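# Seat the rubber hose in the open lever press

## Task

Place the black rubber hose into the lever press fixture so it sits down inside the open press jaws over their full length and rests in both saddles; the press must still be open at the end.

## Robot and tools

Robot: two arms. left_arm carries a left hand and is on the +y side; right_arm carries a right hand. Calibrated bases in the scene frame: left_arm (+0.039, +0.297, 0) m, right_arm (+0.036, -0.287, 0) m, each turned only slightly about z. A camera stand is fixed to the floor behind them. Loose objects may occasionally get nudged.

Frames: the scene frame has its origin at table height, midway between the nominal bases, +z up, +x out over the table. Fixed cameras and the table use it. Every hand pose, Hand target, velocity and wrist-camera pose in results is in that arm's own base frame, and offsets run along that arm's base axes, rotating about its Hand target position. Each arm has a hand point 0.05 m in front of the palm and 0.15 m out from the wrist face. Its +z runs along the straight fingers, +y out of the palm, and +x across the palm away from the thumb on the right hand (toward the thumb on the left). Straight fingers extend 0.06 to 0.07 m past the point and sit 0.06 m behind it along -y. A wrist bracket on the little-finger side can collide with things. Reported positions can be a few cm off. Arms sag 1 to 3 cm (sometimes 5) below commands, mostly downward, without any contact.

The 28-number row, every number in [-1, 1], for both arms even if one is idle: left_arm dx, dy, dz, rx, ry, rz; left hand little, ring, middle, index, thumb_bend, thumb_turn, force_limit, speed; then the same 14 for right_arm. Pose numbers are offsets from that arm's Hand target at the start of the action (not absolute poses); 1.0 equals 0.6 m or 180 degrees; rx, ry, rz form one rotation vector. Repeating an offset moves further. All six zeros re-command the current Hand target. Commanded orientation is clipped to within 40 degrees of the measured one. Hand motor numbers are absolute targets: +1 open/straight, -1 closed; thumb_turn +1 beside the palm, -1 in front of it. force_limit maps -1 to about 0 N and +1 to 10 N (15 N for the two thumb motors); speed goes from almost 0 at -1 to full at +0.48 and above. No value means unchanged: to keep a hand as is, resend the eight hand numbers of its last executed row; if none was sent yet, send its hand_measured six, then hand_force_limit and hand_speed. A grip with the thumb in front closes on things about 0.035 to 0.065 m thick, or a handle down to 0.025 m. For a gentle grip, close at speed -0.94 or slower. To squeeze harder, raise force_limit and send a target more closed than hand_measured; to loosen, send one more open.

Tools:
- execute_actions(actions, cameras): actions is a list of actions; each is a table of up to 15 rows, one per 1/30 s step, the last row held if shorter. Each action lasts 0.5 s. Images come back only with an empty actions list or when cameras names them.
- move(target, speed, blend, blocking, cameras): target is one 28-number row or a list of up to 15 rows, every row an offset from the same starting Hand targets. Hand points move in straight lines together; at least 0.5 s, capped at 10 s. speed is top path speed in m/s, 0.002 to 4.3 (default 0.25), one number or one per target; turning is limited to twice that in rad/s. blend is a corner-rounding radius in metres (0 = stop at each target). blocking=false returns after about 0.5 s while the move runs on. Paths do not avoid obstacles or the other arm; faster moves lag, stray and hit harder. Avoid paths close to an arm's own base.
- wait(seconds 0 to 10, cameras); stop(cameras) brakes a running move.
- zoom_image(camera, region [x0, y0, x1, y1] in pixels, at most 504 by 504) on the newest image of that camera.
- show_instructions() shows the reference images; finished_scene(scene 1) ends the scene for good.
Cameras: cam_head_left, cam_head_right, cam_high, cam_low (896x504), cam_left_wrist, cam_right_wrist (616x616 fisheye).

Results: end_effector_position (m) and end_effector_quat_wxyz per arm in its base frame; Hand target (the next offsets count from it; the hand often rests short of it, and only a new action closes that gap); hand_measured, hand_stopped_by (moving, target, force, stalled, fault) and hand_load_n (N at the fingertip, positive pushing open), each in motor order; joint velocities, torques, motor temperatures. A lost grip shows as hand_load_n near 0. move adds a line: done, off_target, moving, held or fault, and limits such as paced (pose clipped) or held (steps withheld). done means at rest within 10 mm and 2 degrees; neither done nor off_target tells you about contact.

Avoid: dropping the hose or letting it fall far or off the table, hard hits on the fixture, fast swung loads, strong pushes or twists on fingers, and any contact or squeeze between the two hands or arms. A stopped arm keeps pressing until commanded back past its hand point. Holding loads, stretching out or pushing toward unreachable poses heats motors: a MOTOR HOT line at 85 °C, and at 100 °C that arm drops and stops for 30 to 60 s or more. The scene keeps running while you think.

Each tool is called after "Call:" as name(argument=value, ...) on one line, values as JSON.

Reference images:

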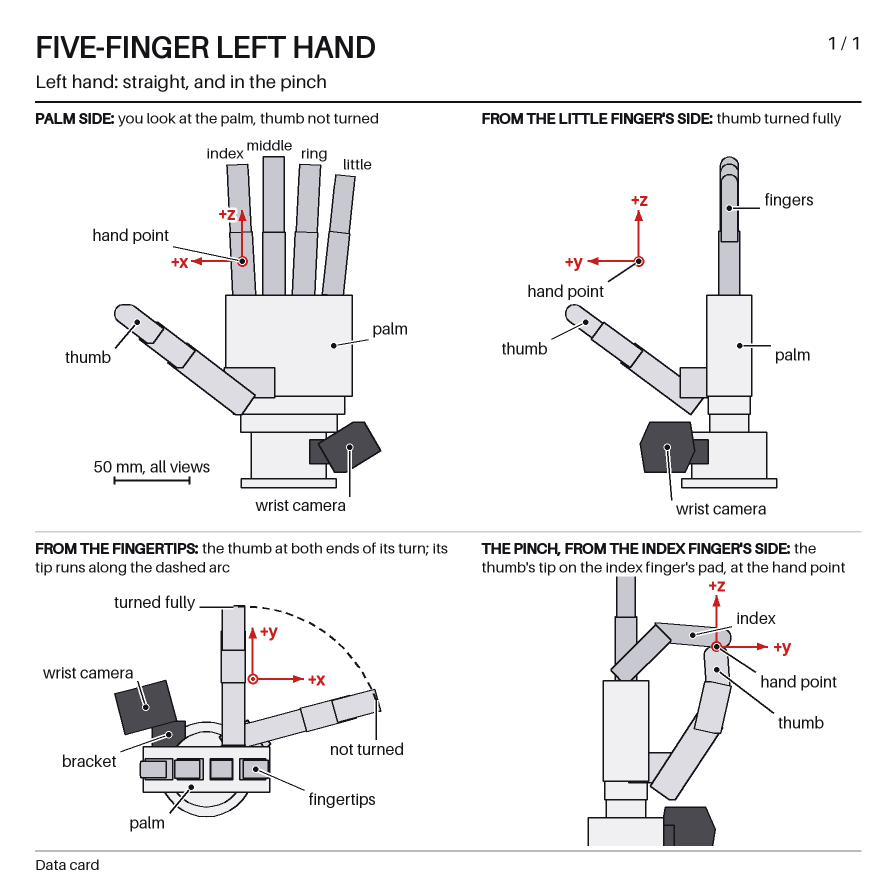

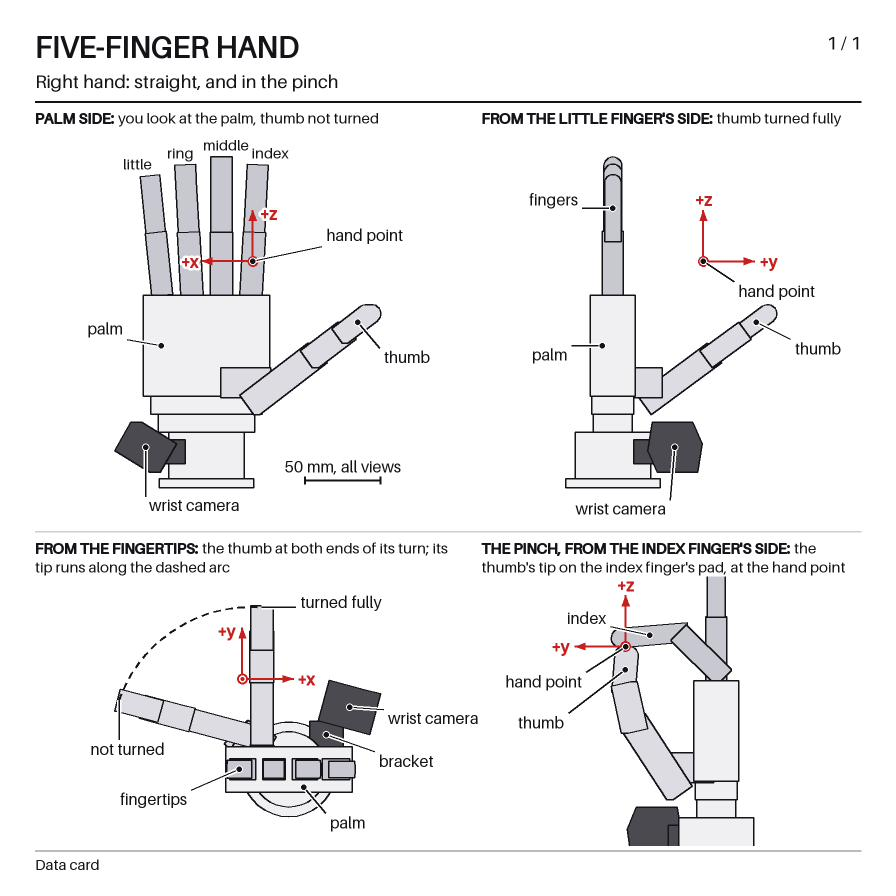

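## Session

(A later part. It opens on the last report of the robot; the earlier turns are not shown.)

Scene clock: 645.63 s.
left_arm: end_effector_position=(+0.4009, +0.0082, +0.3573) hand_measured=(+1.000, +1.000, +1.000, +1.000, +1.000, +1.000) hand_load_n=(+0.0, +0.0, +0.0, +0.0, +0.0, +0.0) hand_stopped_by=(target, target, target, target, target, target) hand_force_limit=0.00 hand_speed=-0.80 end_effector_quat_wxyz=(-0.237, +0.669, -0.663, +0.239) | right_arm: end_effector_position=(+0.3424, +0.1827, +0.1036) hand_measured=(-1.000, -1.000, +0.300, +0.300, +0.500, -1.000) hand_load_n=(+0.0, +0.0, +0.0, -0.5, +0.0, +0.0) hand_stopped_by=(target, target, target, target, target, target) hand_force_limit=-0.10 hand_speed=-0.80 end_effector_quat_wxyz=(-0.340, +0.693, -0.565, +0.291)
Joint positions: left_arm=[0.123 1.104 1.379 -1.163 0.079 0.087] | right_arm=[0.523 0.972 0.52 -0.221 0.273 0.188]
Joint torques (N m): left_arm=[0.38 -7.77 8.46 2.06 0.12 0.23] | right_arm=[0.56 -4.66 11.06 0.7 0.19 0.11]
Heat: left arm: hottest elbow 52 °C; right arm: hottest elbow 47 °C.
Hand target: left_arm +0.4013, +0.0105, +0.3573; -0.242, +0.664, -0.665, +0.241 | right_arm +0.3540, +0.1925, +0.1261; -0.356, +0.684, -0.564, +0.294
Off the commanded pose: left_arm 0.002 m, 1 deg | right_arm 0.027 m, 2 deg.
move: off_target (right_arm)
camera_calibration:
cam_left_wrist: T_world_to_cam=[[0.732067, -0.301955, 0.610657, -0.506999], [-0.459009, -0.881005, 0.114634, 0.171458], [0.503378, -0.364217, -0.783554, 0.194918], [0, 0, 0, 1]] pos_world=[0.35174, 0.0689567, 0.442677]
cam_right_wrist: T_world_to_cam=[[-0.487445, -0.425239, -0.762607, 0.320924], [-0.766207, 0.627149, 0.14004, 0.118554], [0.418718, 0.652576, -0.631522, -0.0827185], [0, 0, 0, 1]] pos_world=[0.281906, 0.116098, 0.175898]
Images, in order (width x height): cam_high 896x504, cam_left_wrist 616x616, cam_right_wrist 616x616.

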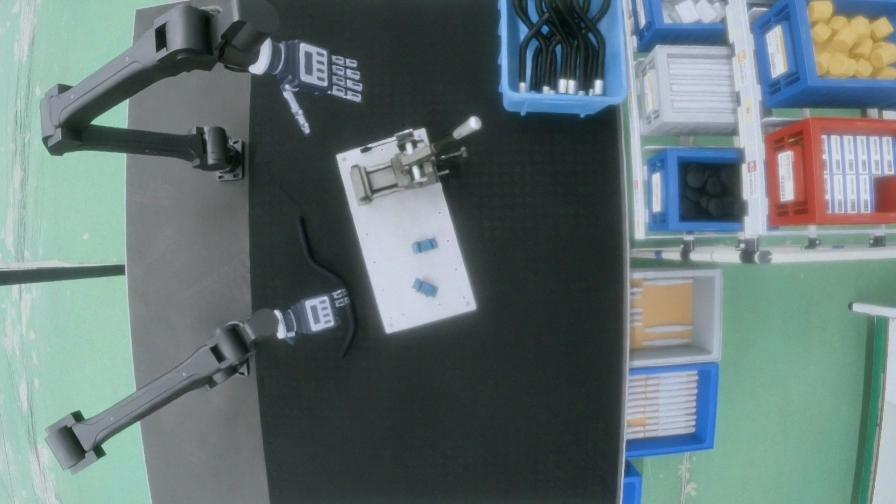

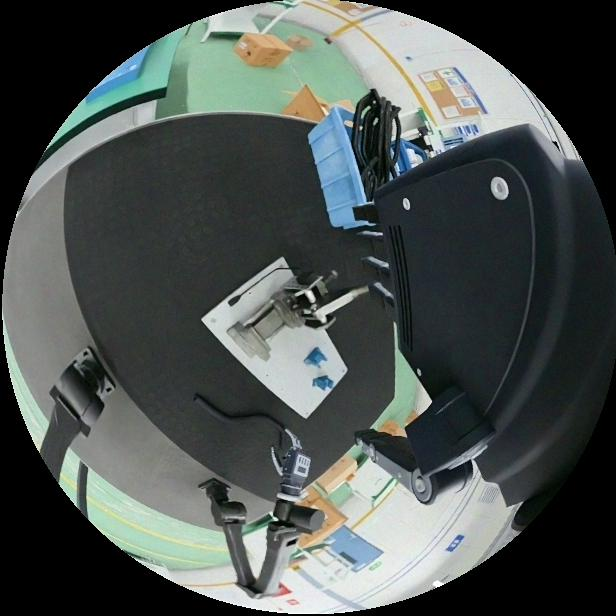

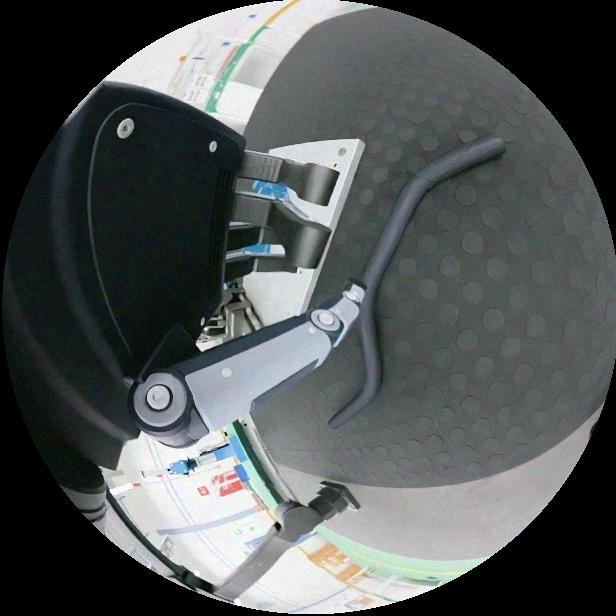

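Call:
move(target=[0,0,0,0,0,0,1,1,1,1,1,1,0,-0.8,-0.028,0.035,-0.07,0,0,0.1278,-1,-1,0.3,0.3,0.5,-1,-0.1,-0.8], speed=0.15, cameras=["cam_right_wrist","cam_high"])

Call:
zoom_image(camera="cam_high", region=[270, 200, 390, 380])

Call:
zoom_image(camera="cam_right_wrist", region=[230, 70, 560, 430])

Scene clock: 678.20 s.
left_arm: end_effector_position=(+0.4009, +0.0082, +0.3573) hand_measured=(+1.000, +1.000, +1.000, +1.000, +1.000, +1.000) hand_load_n=(+0.0, +0.0, +0.0, +0.0, +0.0, +0.0) hand_stopped_by=(target, target, target, target, target, target) hand_force_limit=0.00 hand_speed=-0.80 end_effector_quat_wxyz=(-0.237, +0.669, -0.663, +0.239) | right_arm: end_effector_position=(+0.3358, +0.2189, +0.0930) hand_measured=(-1.000, -1.000, +0.300, +0.300, +0.500, -1.000) hand_load_n=(+0.0, +0.0, +0.0, +0.0, +0.0, +0.5) hand_stopped_by=(target, target, target, target, target, target) hand_force_limit=-0.10 hand_speed=-0.80 end_effector_quat_wxyz=(-0.412, +0.782, -0.415, +0.215)
Joint positions: left_arm=[0.123 1.104 1.379 -1.163 0.079 0.087] | right_arm=[0.456 1.043 0.502 -0.067 -0.119 -0.076]
Joint torques (N m): left_arm=[0.26 -7.71 8.39 2.1 0.13 0.25] | right_arm=[-0.97 -3.96 6.56 1.89 -0.17 -0.11]
Heat: left arm: hottest elbow 49 °C; right arm: hottest elbow 48 °C.
Hand target: left_arm +0.4013, +0.0105, +0.3573; -0.242, +0.664, -0.665, +0.241 | right_arm +0.3372, +0.2134, +0.0841; -0.407, +0.783, -0.417, +0.217
Off the commanded pose: left_arm 0.002 m, 1 deg | right_arm 0.010 m, 1 deg.
move: done
camera_calibration:
cam_right_wrist: T_world_to_cam=[[-0.266113, -0.549965, -0.791658, 0.280671], [-0.953691, 0.269668, 0.133241, 0.234136], [0.140207, 0.790454, -0.596259, -0.0502132], [0, 0, 0, 1]] pos_world=[0.305024, 0.130911, 0.161058]
Images, in order (width x height): cam_high 896x504, cam_right_wrist 616x616.

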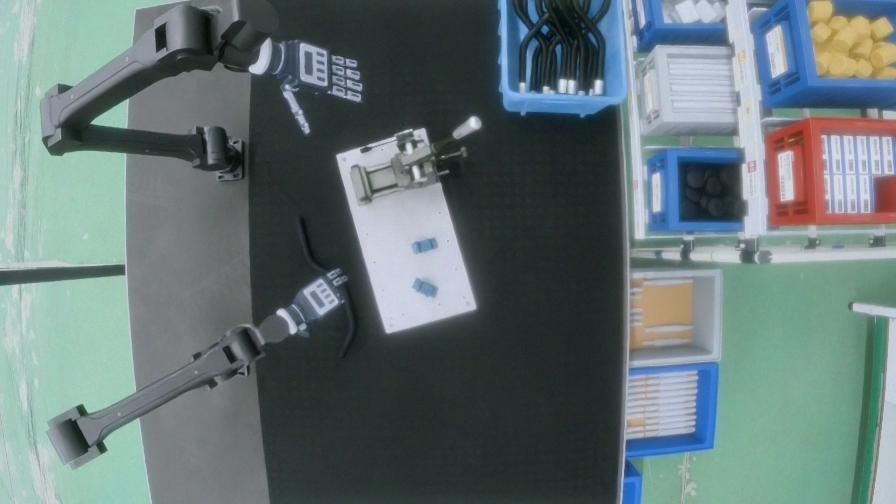

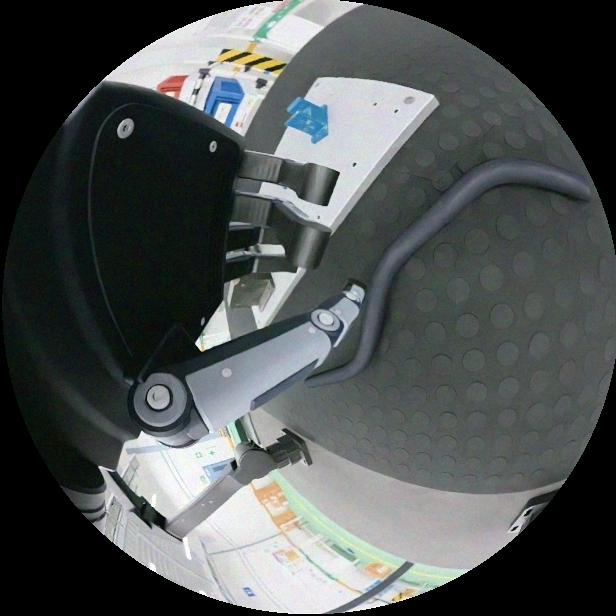

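Scaled by 2.800 from the camera's 896x504 image, which has a finer 1280x720 frame.

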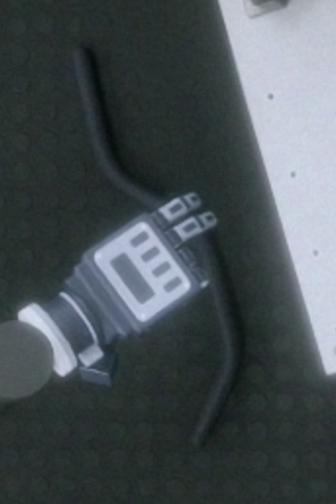

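Scaled by 1.400 from the camera's 616x616 image, which has a finer 880x880 frame.

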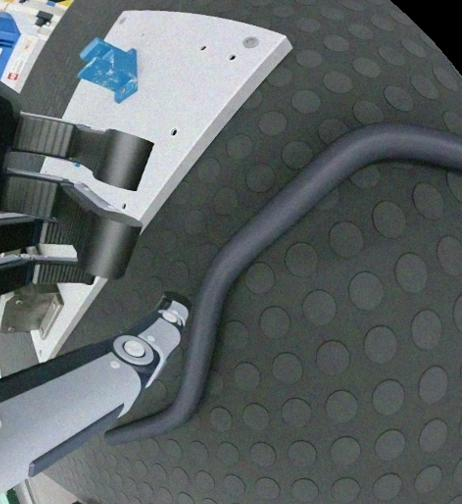

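Call:
move(target=[[0,0,0,0,0,0,1,1,1,1,1,1,0,-0.8,0.011,0.004,-0.05,0,0,0,-1,-1,0.3,0.3,0.5,-1,-0.1,-0.8],[0,0,0,0,0,0,1,1,1,1,1,1,0,-0.8,0.011,0.004,-0.112,0,0,0,-1,-1,0.3,0.3,0.5,-1,-0.1,-0.8]], speed=0.08, blend=0.01, cameras=["cam_right_wrist","cam_high"])

Call:
zoom_image(camera="cam_right_wrist", region=[230, 70, 560, 430])

Scene clock: 711.77 s.
left_arm: end_effector_position=(+0.4009, +0.0082, +0.3573) hand_measured=(+1.000, +1.000, +1.000, +1.000, +1.000, +1.000) hand_load_n=(+0.0, +0.0, +0.0, +0.0, -0.5, +0.0) hand_stopped_by=(target, target, target, target, target, target) hand_force_limit=0.00 hand_speed=-0.80 end_effector_quat_wxyz=(-0.237, +0.669, -0.663, +0.239) | right_arm: end_effector_position=(+0.3429, +0.2218, +0.0230) hand_measured=(-1.000, -1.000, +0.300, +0.300, +0.500, -1.000) hand_load_n=(+0.0, +0.0, +0.0, +0.0, +0.0, +0.0) hand_stopped_by=(target, target, target, target, target, target) hand_force_limit=-0.10 hand_speed=-0.80 end_effector_quat_wxyz=(-0.410, +0.783, -0.415, +0.214)
Joint positions: left_arm=[0.123 1.104 1.379 -1.163 0.079 0.087] | right_arm=[0.454 1.265 0.418 0.234 -0.121 -0.078]
Joint torques (N m): left_arm=[0.15 -7.47 8.5 2.13 0.11 0.23] | right_arm=[-0.97 -5.6 5.33 1.91 -0.17 -0.14]
Motor temperatures (°C): left_arm=[28 34 48 29 24 24] | right_arm=[33 33 42 26 29 25]
Heat: left arm: hottest elbow 48 °C; right arm: hottest elbow 42 °C.
Hand target: left_arm +0.4013, +0.0105, +0.3573; -0.242, +0.664, -0.665, +0.241 | right_arm +0.3439, +0.2158, +0.0169; -0.407, +0.783, -0.417, +0.217
Off the commanded pose: left_arm 0.002 m, 1 deg | right_arm 0.009 m, 1 deg.
move: done
camera_calibration:
cam_right_wrist: T_world_to_cam=[[-0.268301, -0.552303, -0.789289, 0.23], [-0.953499, 0.269038, 0.135862, 0.249539], [0.137312, 0.789038, -0.598803, -0.0938065], [0, 0, 0, 1]] pos_world=[0.312525, 0.133911, 0.0914621]
Images, in order (width x height): cam_high 896x504, cam_right_wrist 616x616.

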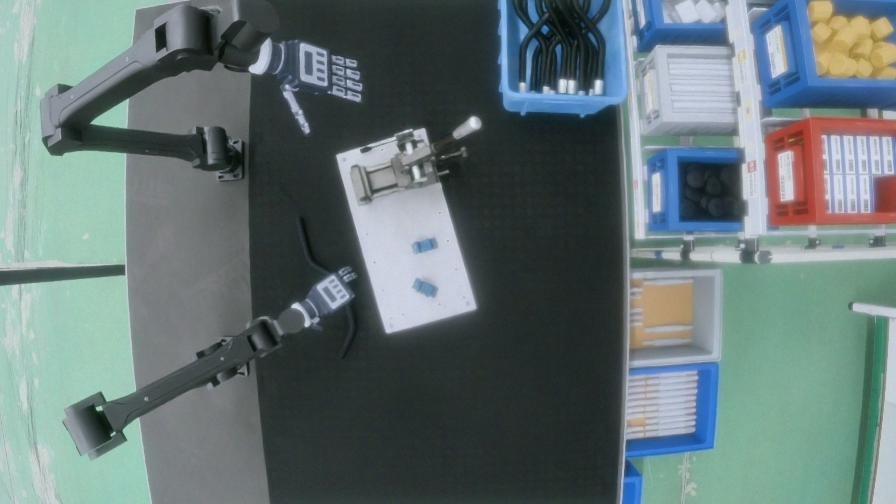

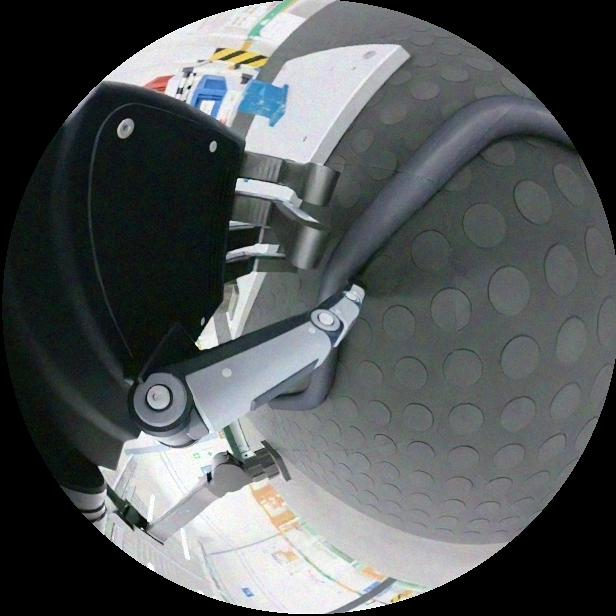

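Scaled by 1.400 from the camera's 616x616 image, which has a finer 880x880 frame.

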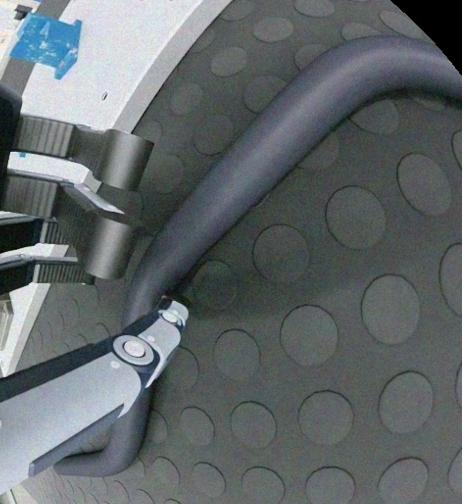

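Call:
execute_actions(actions=[[[0,0,0,0,0,0,1,1,1,1,1,1,0,-0.8,0,0,0,0,0,0,-1,-1,-0.7,-0.7,0.5,-1,0.1,-0.92]]])

Call:
wait(seconds=1.5, cameras=["cam_right_wrist"])

Scene clock: 722.93 s.
left_arm: end_effector_position=(+0.4009, +0.0082, +0.3573) hand_measured=(+1.000, +1.000, +1.000, +1.000, +1.000, +1.000) hand_load_n=(+0.0, +0.0, +0.0, +0.0, +0.0, +0.0) hand_stopped_by=(target, target, target, target, target, target) hand_force_limit=0.00 hand_speed=-0.80 end_effector_quat_wxyz=(-0.237, +0.669, -0.663, +0.239) | right_arm: end_effector_position=(+0.3432, +0.2218, +0.0232) hand_measured=(-1.000, -1.000, -0.154, -0.274, +0.502, -1.000) hand_load_n=(+0.5, +0.5, +2.5, +5.5, +8.5, +0.5) hand_stopped_by=(target, target, force, force, target, target) hand_force_limit=0.10 hand_speed=-0.92 end_effector_quat_wxyz=(-0.411, +0.783, -0.415, +0.215)
Joint positions: left_arm=[0.123 1.104 1.379 -1.163 0.079 0.087] | right_arm=[0.454 1.265 0.418 0.235 -0.121 -0.079]
Joint torques (N m): left_arm=[0.44 -7.77 8.49 2.09 0.11 0.25] | right_arm=[-0.97 -5.6 5.31 1.85 -0.16 -0.13]
Heat: left arm: hottest elbow 47 °C; right arm: hottest elbow 41 °C.
Hand target: left_arm +0.4013, +0.0105, +0.3573; -0.242, +0.664, -0.665, +0.241 | right_arm +0.3439, +0.2158, +0.0169; -0.407, +0.783, -0.417, +0.217
Off the commanded pose: left_arm 0.002 m, 1 deg | right_arm 0.009 m, 1 deg.

Scene clock: 724.43 s.
left_arm: end_effector_position=(+0.4009, +0.0082, +0.3573) hand_measured=(+1.000, +1.000, +1.000, +1.000, +1.000, +1.000) hand_load_n=(+0.0, +0.0, +0.0, +0.0, +0.0, +0.0) hand_stopped_by=(target, target, target, target, target, target) hand_force_limit=0.00 hand_speed=-0.80 end_effector_quat_wxyz=(-0.237, +0.669, -0.663, +0.239) | right_arm: end_effector_position=(+0.3432, +0.2218, +0.0232) hand_measured=(-1.000, -1.000, -0.154, -0.274, +0.502, -1.000) hand_load_n=(+0.0, +0.0, +2.5, +5.5, +8.5, +1.0) hand_stopped_by=(target, target, force, force, target, target) hand_force_limit=0.10 hand_speed=-0.92 end_effector_quat_wxyz=(-0.411, +0.783, -0.415, +0.215)
Joint positions: left_arm=[0.123 1.104 1.379 -1.163 0.079 0.087] | right_arm=[0.454 1.265 0.418 0.235 -0.121 -0.079]
Joint torques (N m): left_arm=[0.38 -7.41 8.51 1.96 0.12 0.24] | right_arm=[-0.97 -5.54 5.31 1.85 -0.16 -0.13]
Heat: left arm: hottest elbow 47 °C; right arm: hottest elbow 41 °C.
Hand target: left_arm +0.4013, +0.0105, +0.3573; -0.242, +0.664, -0.665, +0.241 | right_arm +0.3439, +0.2158, +0.0169; -0.407, +0.783, -0.417, +0.217
Off the commanded pose: left_arm 0.002 m, 1 deg | right_arm 0.009 m, 1 deg.
wait: 1.50 s; at rest by 0.17 s
camera_calibration:
cam_right_wrist: T_world_to_cam=[[-0.267165, -0.552244, -0.789715, 0.229808], [-0.953748, 0.268717, 0.134746, 0.24994], [0.137797, 0.789188, -0.598493, -0.0939745], [0, 0, 0, 1]] pos_world=[0.312725, 0.133911, 0.0915612]
Images, in order (width x height): cam_right_wrist 616x616.

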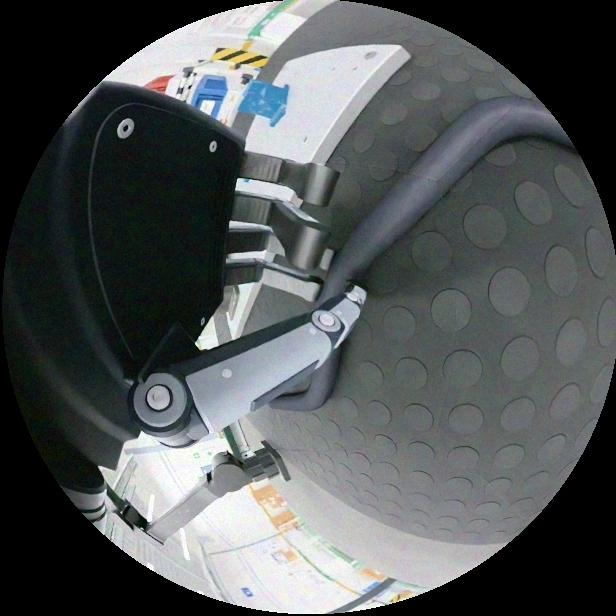

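Call:
execute_actions(actions=[[[0,0,0,0,0,0,1,1,1,1,1,1,0,-0.8,0,0,0,0,0,0,-1,-1,-0.75,-0.7,0.5,-1,0.1,-0.92]]])

Call:
move(target=[0,0,0,0,0,0,1,1,1,1,1,1,0,-0.8,0.01,0,0.25,0,0,0,-1,-1,-0.75,-0.7,0.5,-1,0.1,-0.92], speed=0.1, cameras=["all"])

Call:
zoom_image(camera="cam_low", region=[500, 140, 720, 360])

Scene clock: 734.47 s.
left_arm: end_effector_position=(+0.4009, +0.0082, +0.3573) hand_measured=(+1.000, +1.000, +1.000, +1.000, +1.000, +1.000) hand_load_n=(+0.0, +0.0, +0.0, +0.0, +0.0, +0.0) hand_stopped_by=(target, target, target, target, target, target) hand_force_limit=0.00 hand_speed=-0.80 end_effector_quat_wxyz=(-0.237, +0.669, -0.663, +0.239) | right_arm: end_effector_position=(+0.3432, +0.2218, +0.0232) hand_measured=(-1.000, -1.000, -0.166, -0.274, +0.502, -1.000) hand_load_n=(+0.0, +0.0, +6.0, +3.5, +10.0, +1.5) hand_stopped_by=(target, target, force, force, target, target) hand_force_limit=0.10 hand_speed=-0.92 end_effector_quat_wxyz=(-0.411, +0.783, -0.415, +0.215)
Joint positions: left_arm=[0.123 1.104 1.379 -1.163 0.079 0.087] | right_arm=[0.454 1.265 0.418 0.235 -0.121 -0.079]
Joint torques (N m): left_arm=[0.21 -7.77 8.44 2.02 0.12 0.24] | right_arm=[-0.97 -5.6 5.3 1.85 -0.16 -0.13]
Heat: left arm: hottest elbow 47 °C; right arm: hottest elbow 40 °C.
Hand target: left_arm +0.4013, +0.0105, +0.3573; -0.242, +0.664, -0.665, +0.241 | right_arm +0.3439, +0.2158, +0.0169; -0.407, +0.783, -0.417, +0.217
Off the commanded pose: left_arm 0.002 m, 1 deg | right_arm 0.009 m, 1 deg.

Scene clock: 736.50 s.
left_arm: end_effector_position=(+0.4009, +0.0082, +0.3573) hand_measured=(+1.000, +1.000, +1.000, +1.000, +1.000, +1.000) hand_load_n=(+0.0, +0.0, +0.0, +0.0, +0.0, +0.0) hand_stopped_by=(target, target, target, target, target, target) hand_force_limit=0.00 hand_speed=-0.80 end_effector_quat_wxyz=(-0.237, +0.669, -0.663, +0.239) | right_arm: end_effector_position=(+0.3315, +0.2133, +0.1350) hand_measured=(-1.000, -1.000, -0.166, -0.274, +0.502, -1.000) hand_load_n=(+0.0, +0.0, +5.0, +2.5, +10.5, +2.0) hand_stopped_by=(target, target, force, force, target, target) hand_force_limit=0.10 hand_speed=-0.92 end_effector_quat_wxyz=(-0.389, +0.794, -0.423, +0.200)
Joint positions: left_arm=[0.123 1.104 1.379 -1.163 0.079 0.087] | right_arm=[0.446 0.977 0.618 -0.312 -0.127 -0.085]
Joint torques (N m): left_arm=[0.26 -7.47 8.49 2.04 0.12 0.23] | right_arm=[-0.97 -5.77 12.1 0.73 -0.19 -0.12]
Heat: left arm: hottest elbow 47 °C; right arm: hottest elbow 41 °C.
Hand target: left_arm +0.4013, +0.0105, +0.3573; -0.242, +0.664, -0.665, +0.241 | right_arm +0.3498, +0.2159, +0.1670; -0.407, +0.783, -0.417, +0.217
Off the commanded pose: left_arm 0.002 m, 1 deg | right_arm 0.037 m, 3 deg.
move: off_target (right_arm)
camera_calibration:
cam_left_wrist: T_world_to_cam=[[0.732067, -0.301955, 0.610657, -0.506999], [-0.459009, -0.881005, 0.114634, 0.171458], [0.503378, -0.364217, -0.783554, 0.194918], [0, 0, 0, 1]] pos_world=[0.35174, 0.0689567, 0.442677]
cam_right_wrist: T_world_to_cam=[[-0.30753, -0.573508, -0.759285, 0.324032], [-0.945692, 0.272537, 0.177174, 0.216681], [0.105323, 0.772536, -0.626175, -0.000691002], [0, 0, 0, 1]] pos_world=[0.304635, 0.127315, 0.20721]

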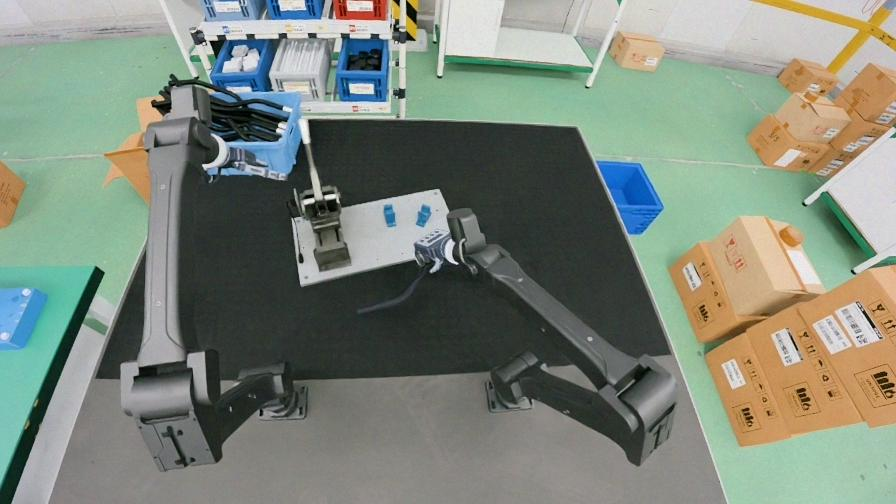

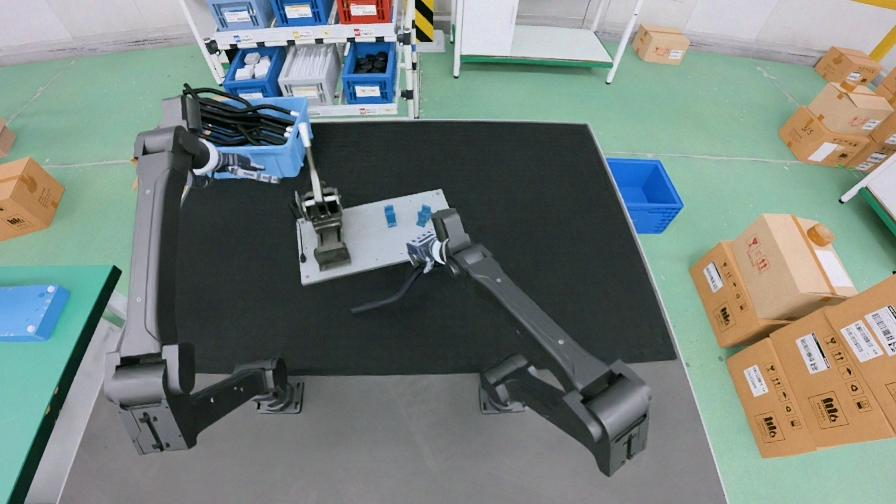

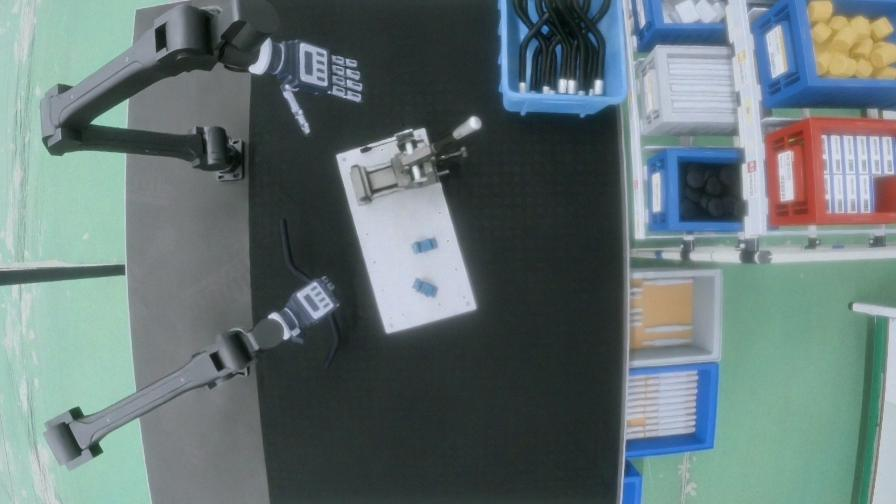

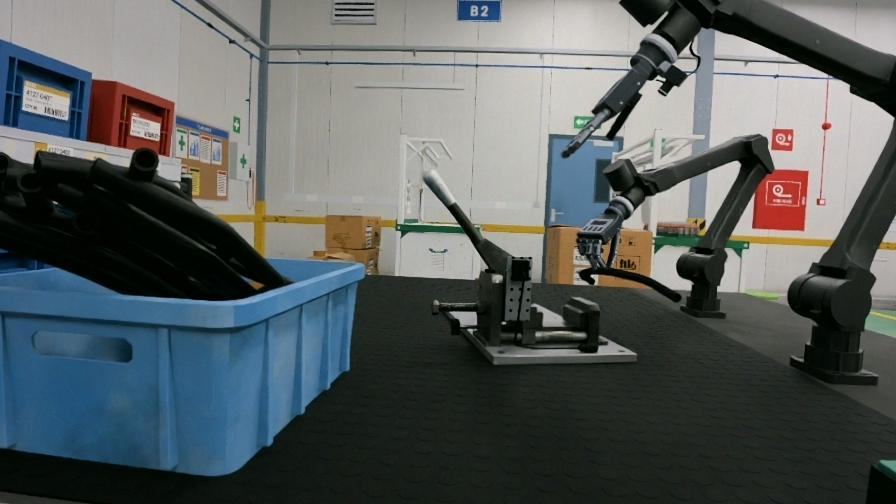

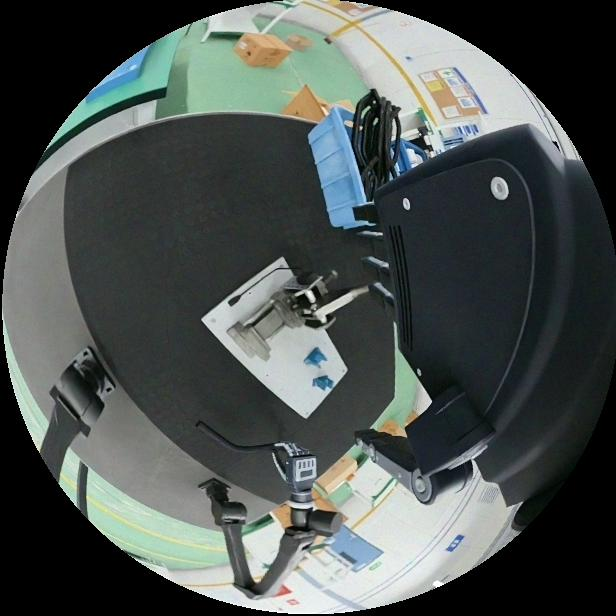

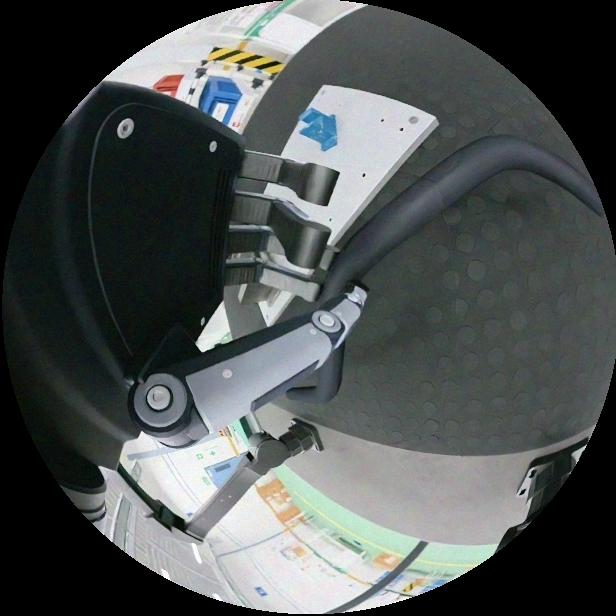

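Scaled by 2.291 from the camera's 896x504 image, which has a finer 1280x720 frame.

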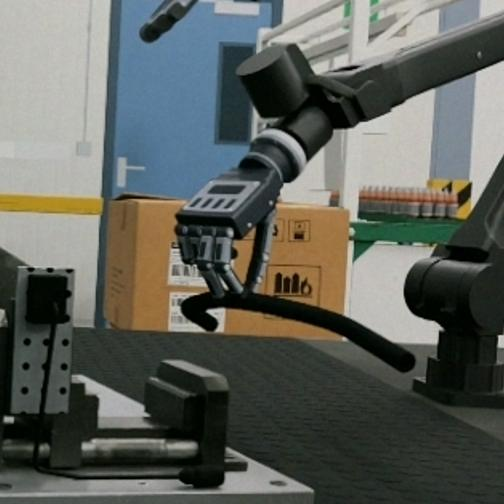

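Call:
move(target=[[0,0,0,0,0,0,1,1,1,1,1,1,0,-0.8,0.0,0,0.13,0,0,0,-1,-1,-0.75,-0.7,0.5,-1,0.1,-0.92],[0,0,0,0,0,0,1,1,1,1,1,1,0,-0.8,0.36,0.265,0.13,0,0,0.0083,-1,-1,-0.75,-0.7,0.5,-1,0.1,-0.92]], speed=0.13, blend=0.03, cameras=["all"])

Call:
zoom_image(camera="cam_low", region=[420, 140, 640, 360])

Call:
zoom_image(camera="cam_right_wrist", region=[200, 100, 560, 460])

Call:
zoom_image(camera="cam_high", region=[320, 110, 500, 350])

Call:
zoom_image(camera="cam_left_wrist", region=[190, 230, 400, 440])

Scene clock: 764.70 s.
left_arm: end_effector_position=(+0.4009, +0.0082, +0.3573) hand_measured=(+1.000, +1.000, +1.000, +1.000, +1.000, +1.000) hand_load_n=(+0.0, +0.0, +0.0, +0.0, -0.5, +0.0) hand_stopped_by=(target, target, target, target, target, target) hand_force_limit=0.00 hand_speed=-0.80 end_effector_quat_wxyz=(-0.237, +0.669, -0.663, +0.239) | right_arm: end_effector_position=(+0.5540, +0.3577, +0.2215) hand_measured=(-1.000, -1.000, -0.166, -0.274, +0.502, -1.000) hand_load_n=(+0.0, +0.0, +4.5, +3.0, +11.0, +2.5) hand_stopped_by=(target, target, force, force, target, target) hand_force_limit=0.10 hand_speed=-0.92 end_effector_quat_wxyz=(-0.394, +0.796, -0.411, +0.207)
Joint positions: left_arm=[0.123 1.104 1.379 -1.163 0.079 0.087] | right_arm=[0.51 1.624 1.432 -0.459 -0.08 -0.068]
Joint torques (N m): left_arm=[0.15 -7.3 8.47 2.09 0.11 0.24] | right_arm=[1.03 -14.27 12.96 0.91 0.03 0.11]
Heat: left arm: hottest elbow 46 °C; right arm: hottest elbow 45 °C.
Hand target: left_arm +0.4013, +0.0105, +0.3573; -0.242, +0.664, -0.665, +0.241 | right_arm +0.5659, +0.3748, +0.2449; -0.410, +0.788, -0.406, +0.212
Off the commanded pose: left_arm 0.002 m, 1 deg | right_arm 0.031 m, 2 deg.
move: off_target (right_arm)
camera_calibration:
cam_left_wrist: T_world_to_cam=[[0.732067, -0.301955, 0.610657, -0.506999], [-0.459009, -0.881005, 0.114634, 0.171458], [0.503378, -0.364217, -0.783554, 0.194918], [0, 0, 0, 1]] pos_world=[0.35174, 0.0689567, 0.442677]
cam_right_wrist: T_world_to_cam=[[-0.280268, -0.581954, -0.7634, 0.529806], [-0.953939, 0.257504, 0.153922, 0.387555], [0.107003, 0.771376, -0.627319, -0.0817773], [0, 0, 0, 1]] pos_world=[0.526942, 0.271607, 0.2935]

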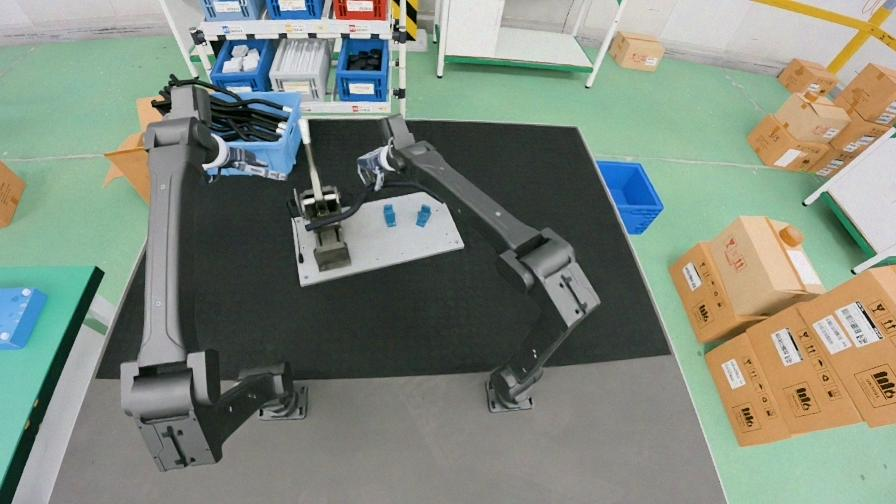

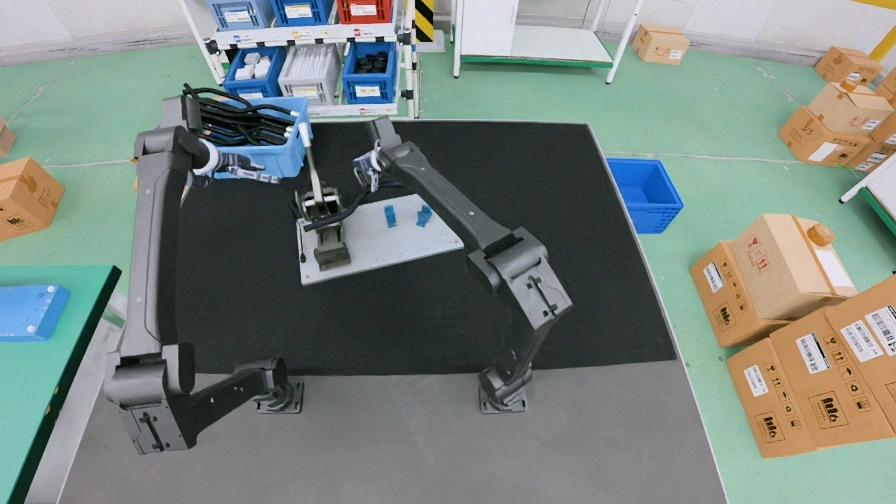

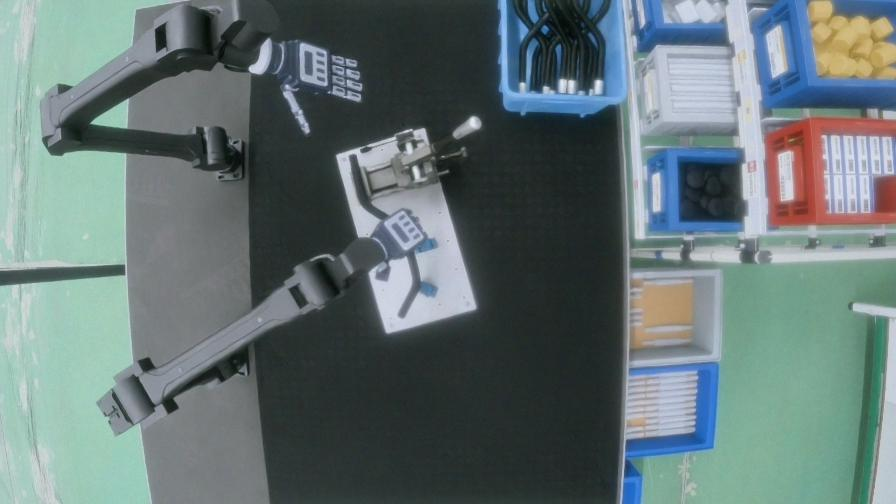

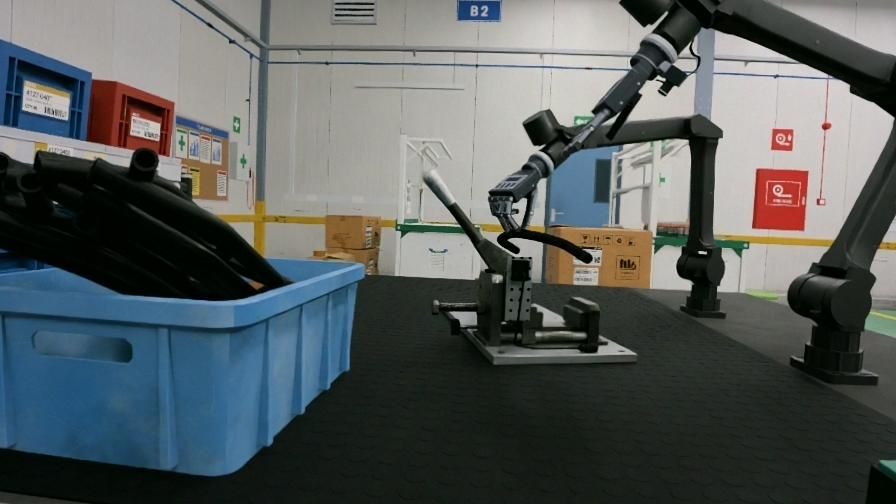

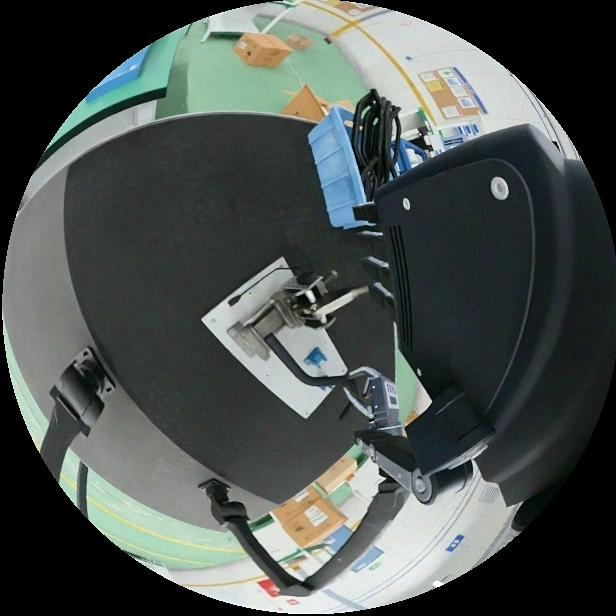

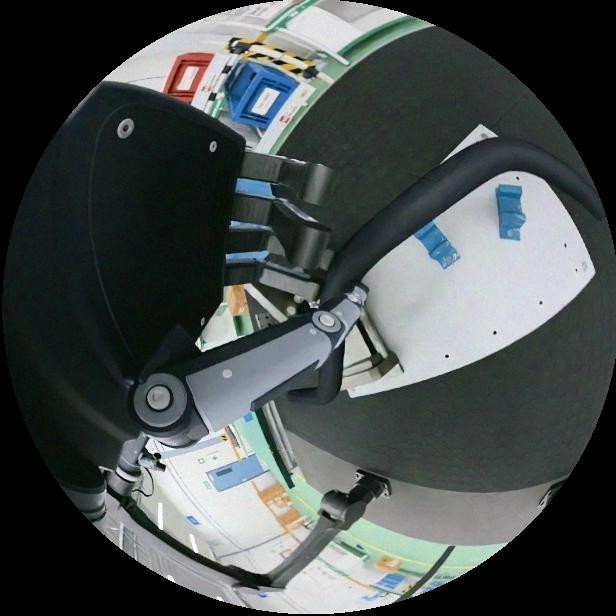

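Scaled by 2.291 from the camera's 896x504 image, which has a finer 1280x720 frame.

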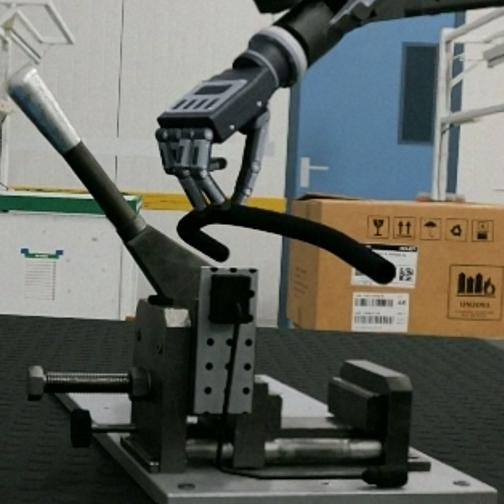

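Scaled by 1.400 from the camera's 616x616 image, which has a finer 880x880 frame.

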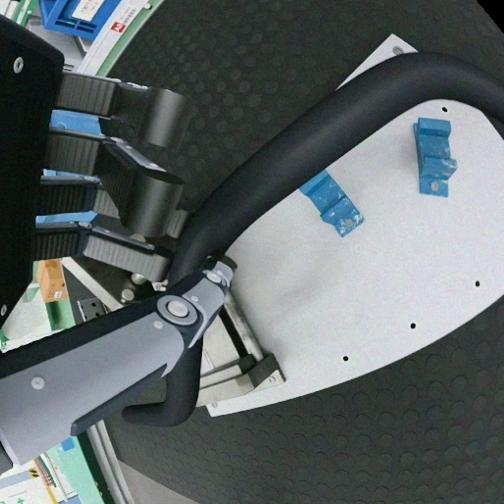

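Scaled by 2.100 from the camera's 896x504 image, which has a finer 1280x720 frame.

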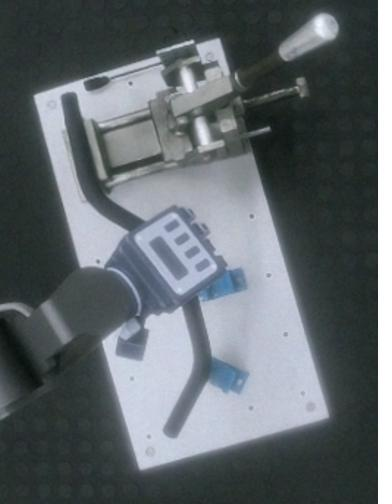

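Scaled by 2.400 from the camera's 616x616 image, which has a finer 880x880 frame.

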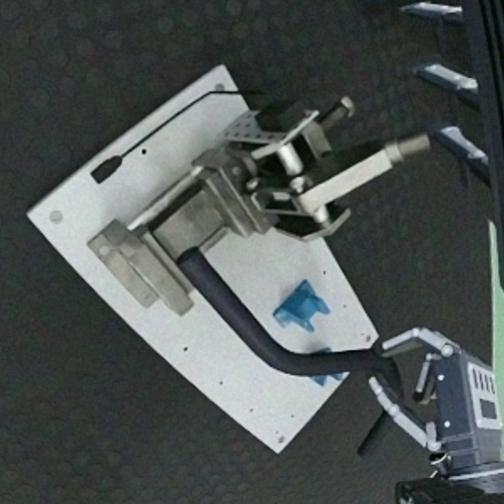

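Call:
zoom_image(camera="cam_right_wrist", region=[410, 170, 540, 280])

Call:
zoom_image(camera="cam_left_wrist", region=[295, 335, 345, 400])

Call:
zoom_image(camera="cam_head_left", region=[370, 190, 450, 250])

Call:
zoom_image(camera="cam_head_right", region=[370, 190, 450, 250])

Scaled by 3.877 from the camera's 616x616 image, which has a finer 880x880 frame.

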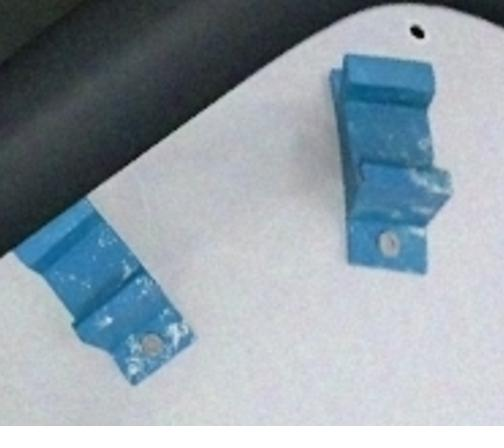

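Scaled by 7.754 from the camera's 616x616 image, which has a finer 880x880 frame.

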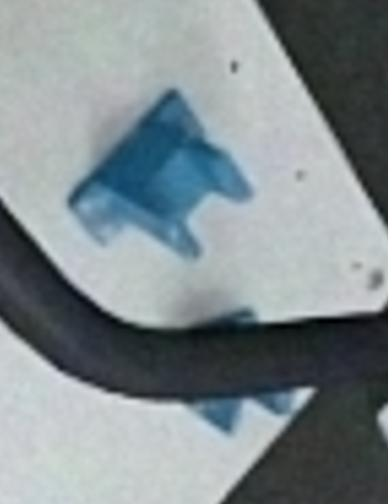

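Scaled by 6.300 from the camera's 896x504 image, which has a finer 1280x720 frame.

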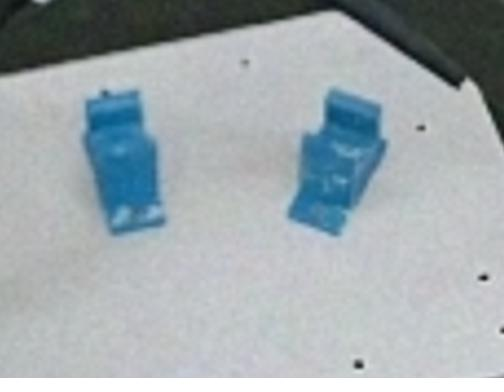

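Scaled by 6.300 from the camera's 896x504 image, which has a finer 1280x720 frame.

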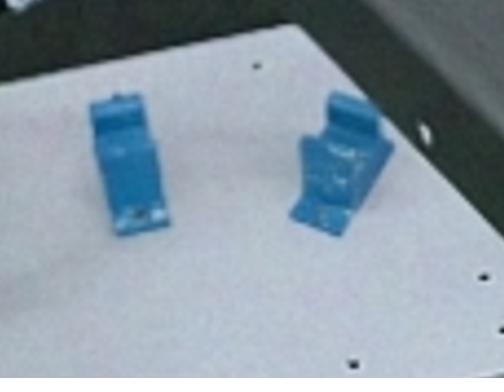

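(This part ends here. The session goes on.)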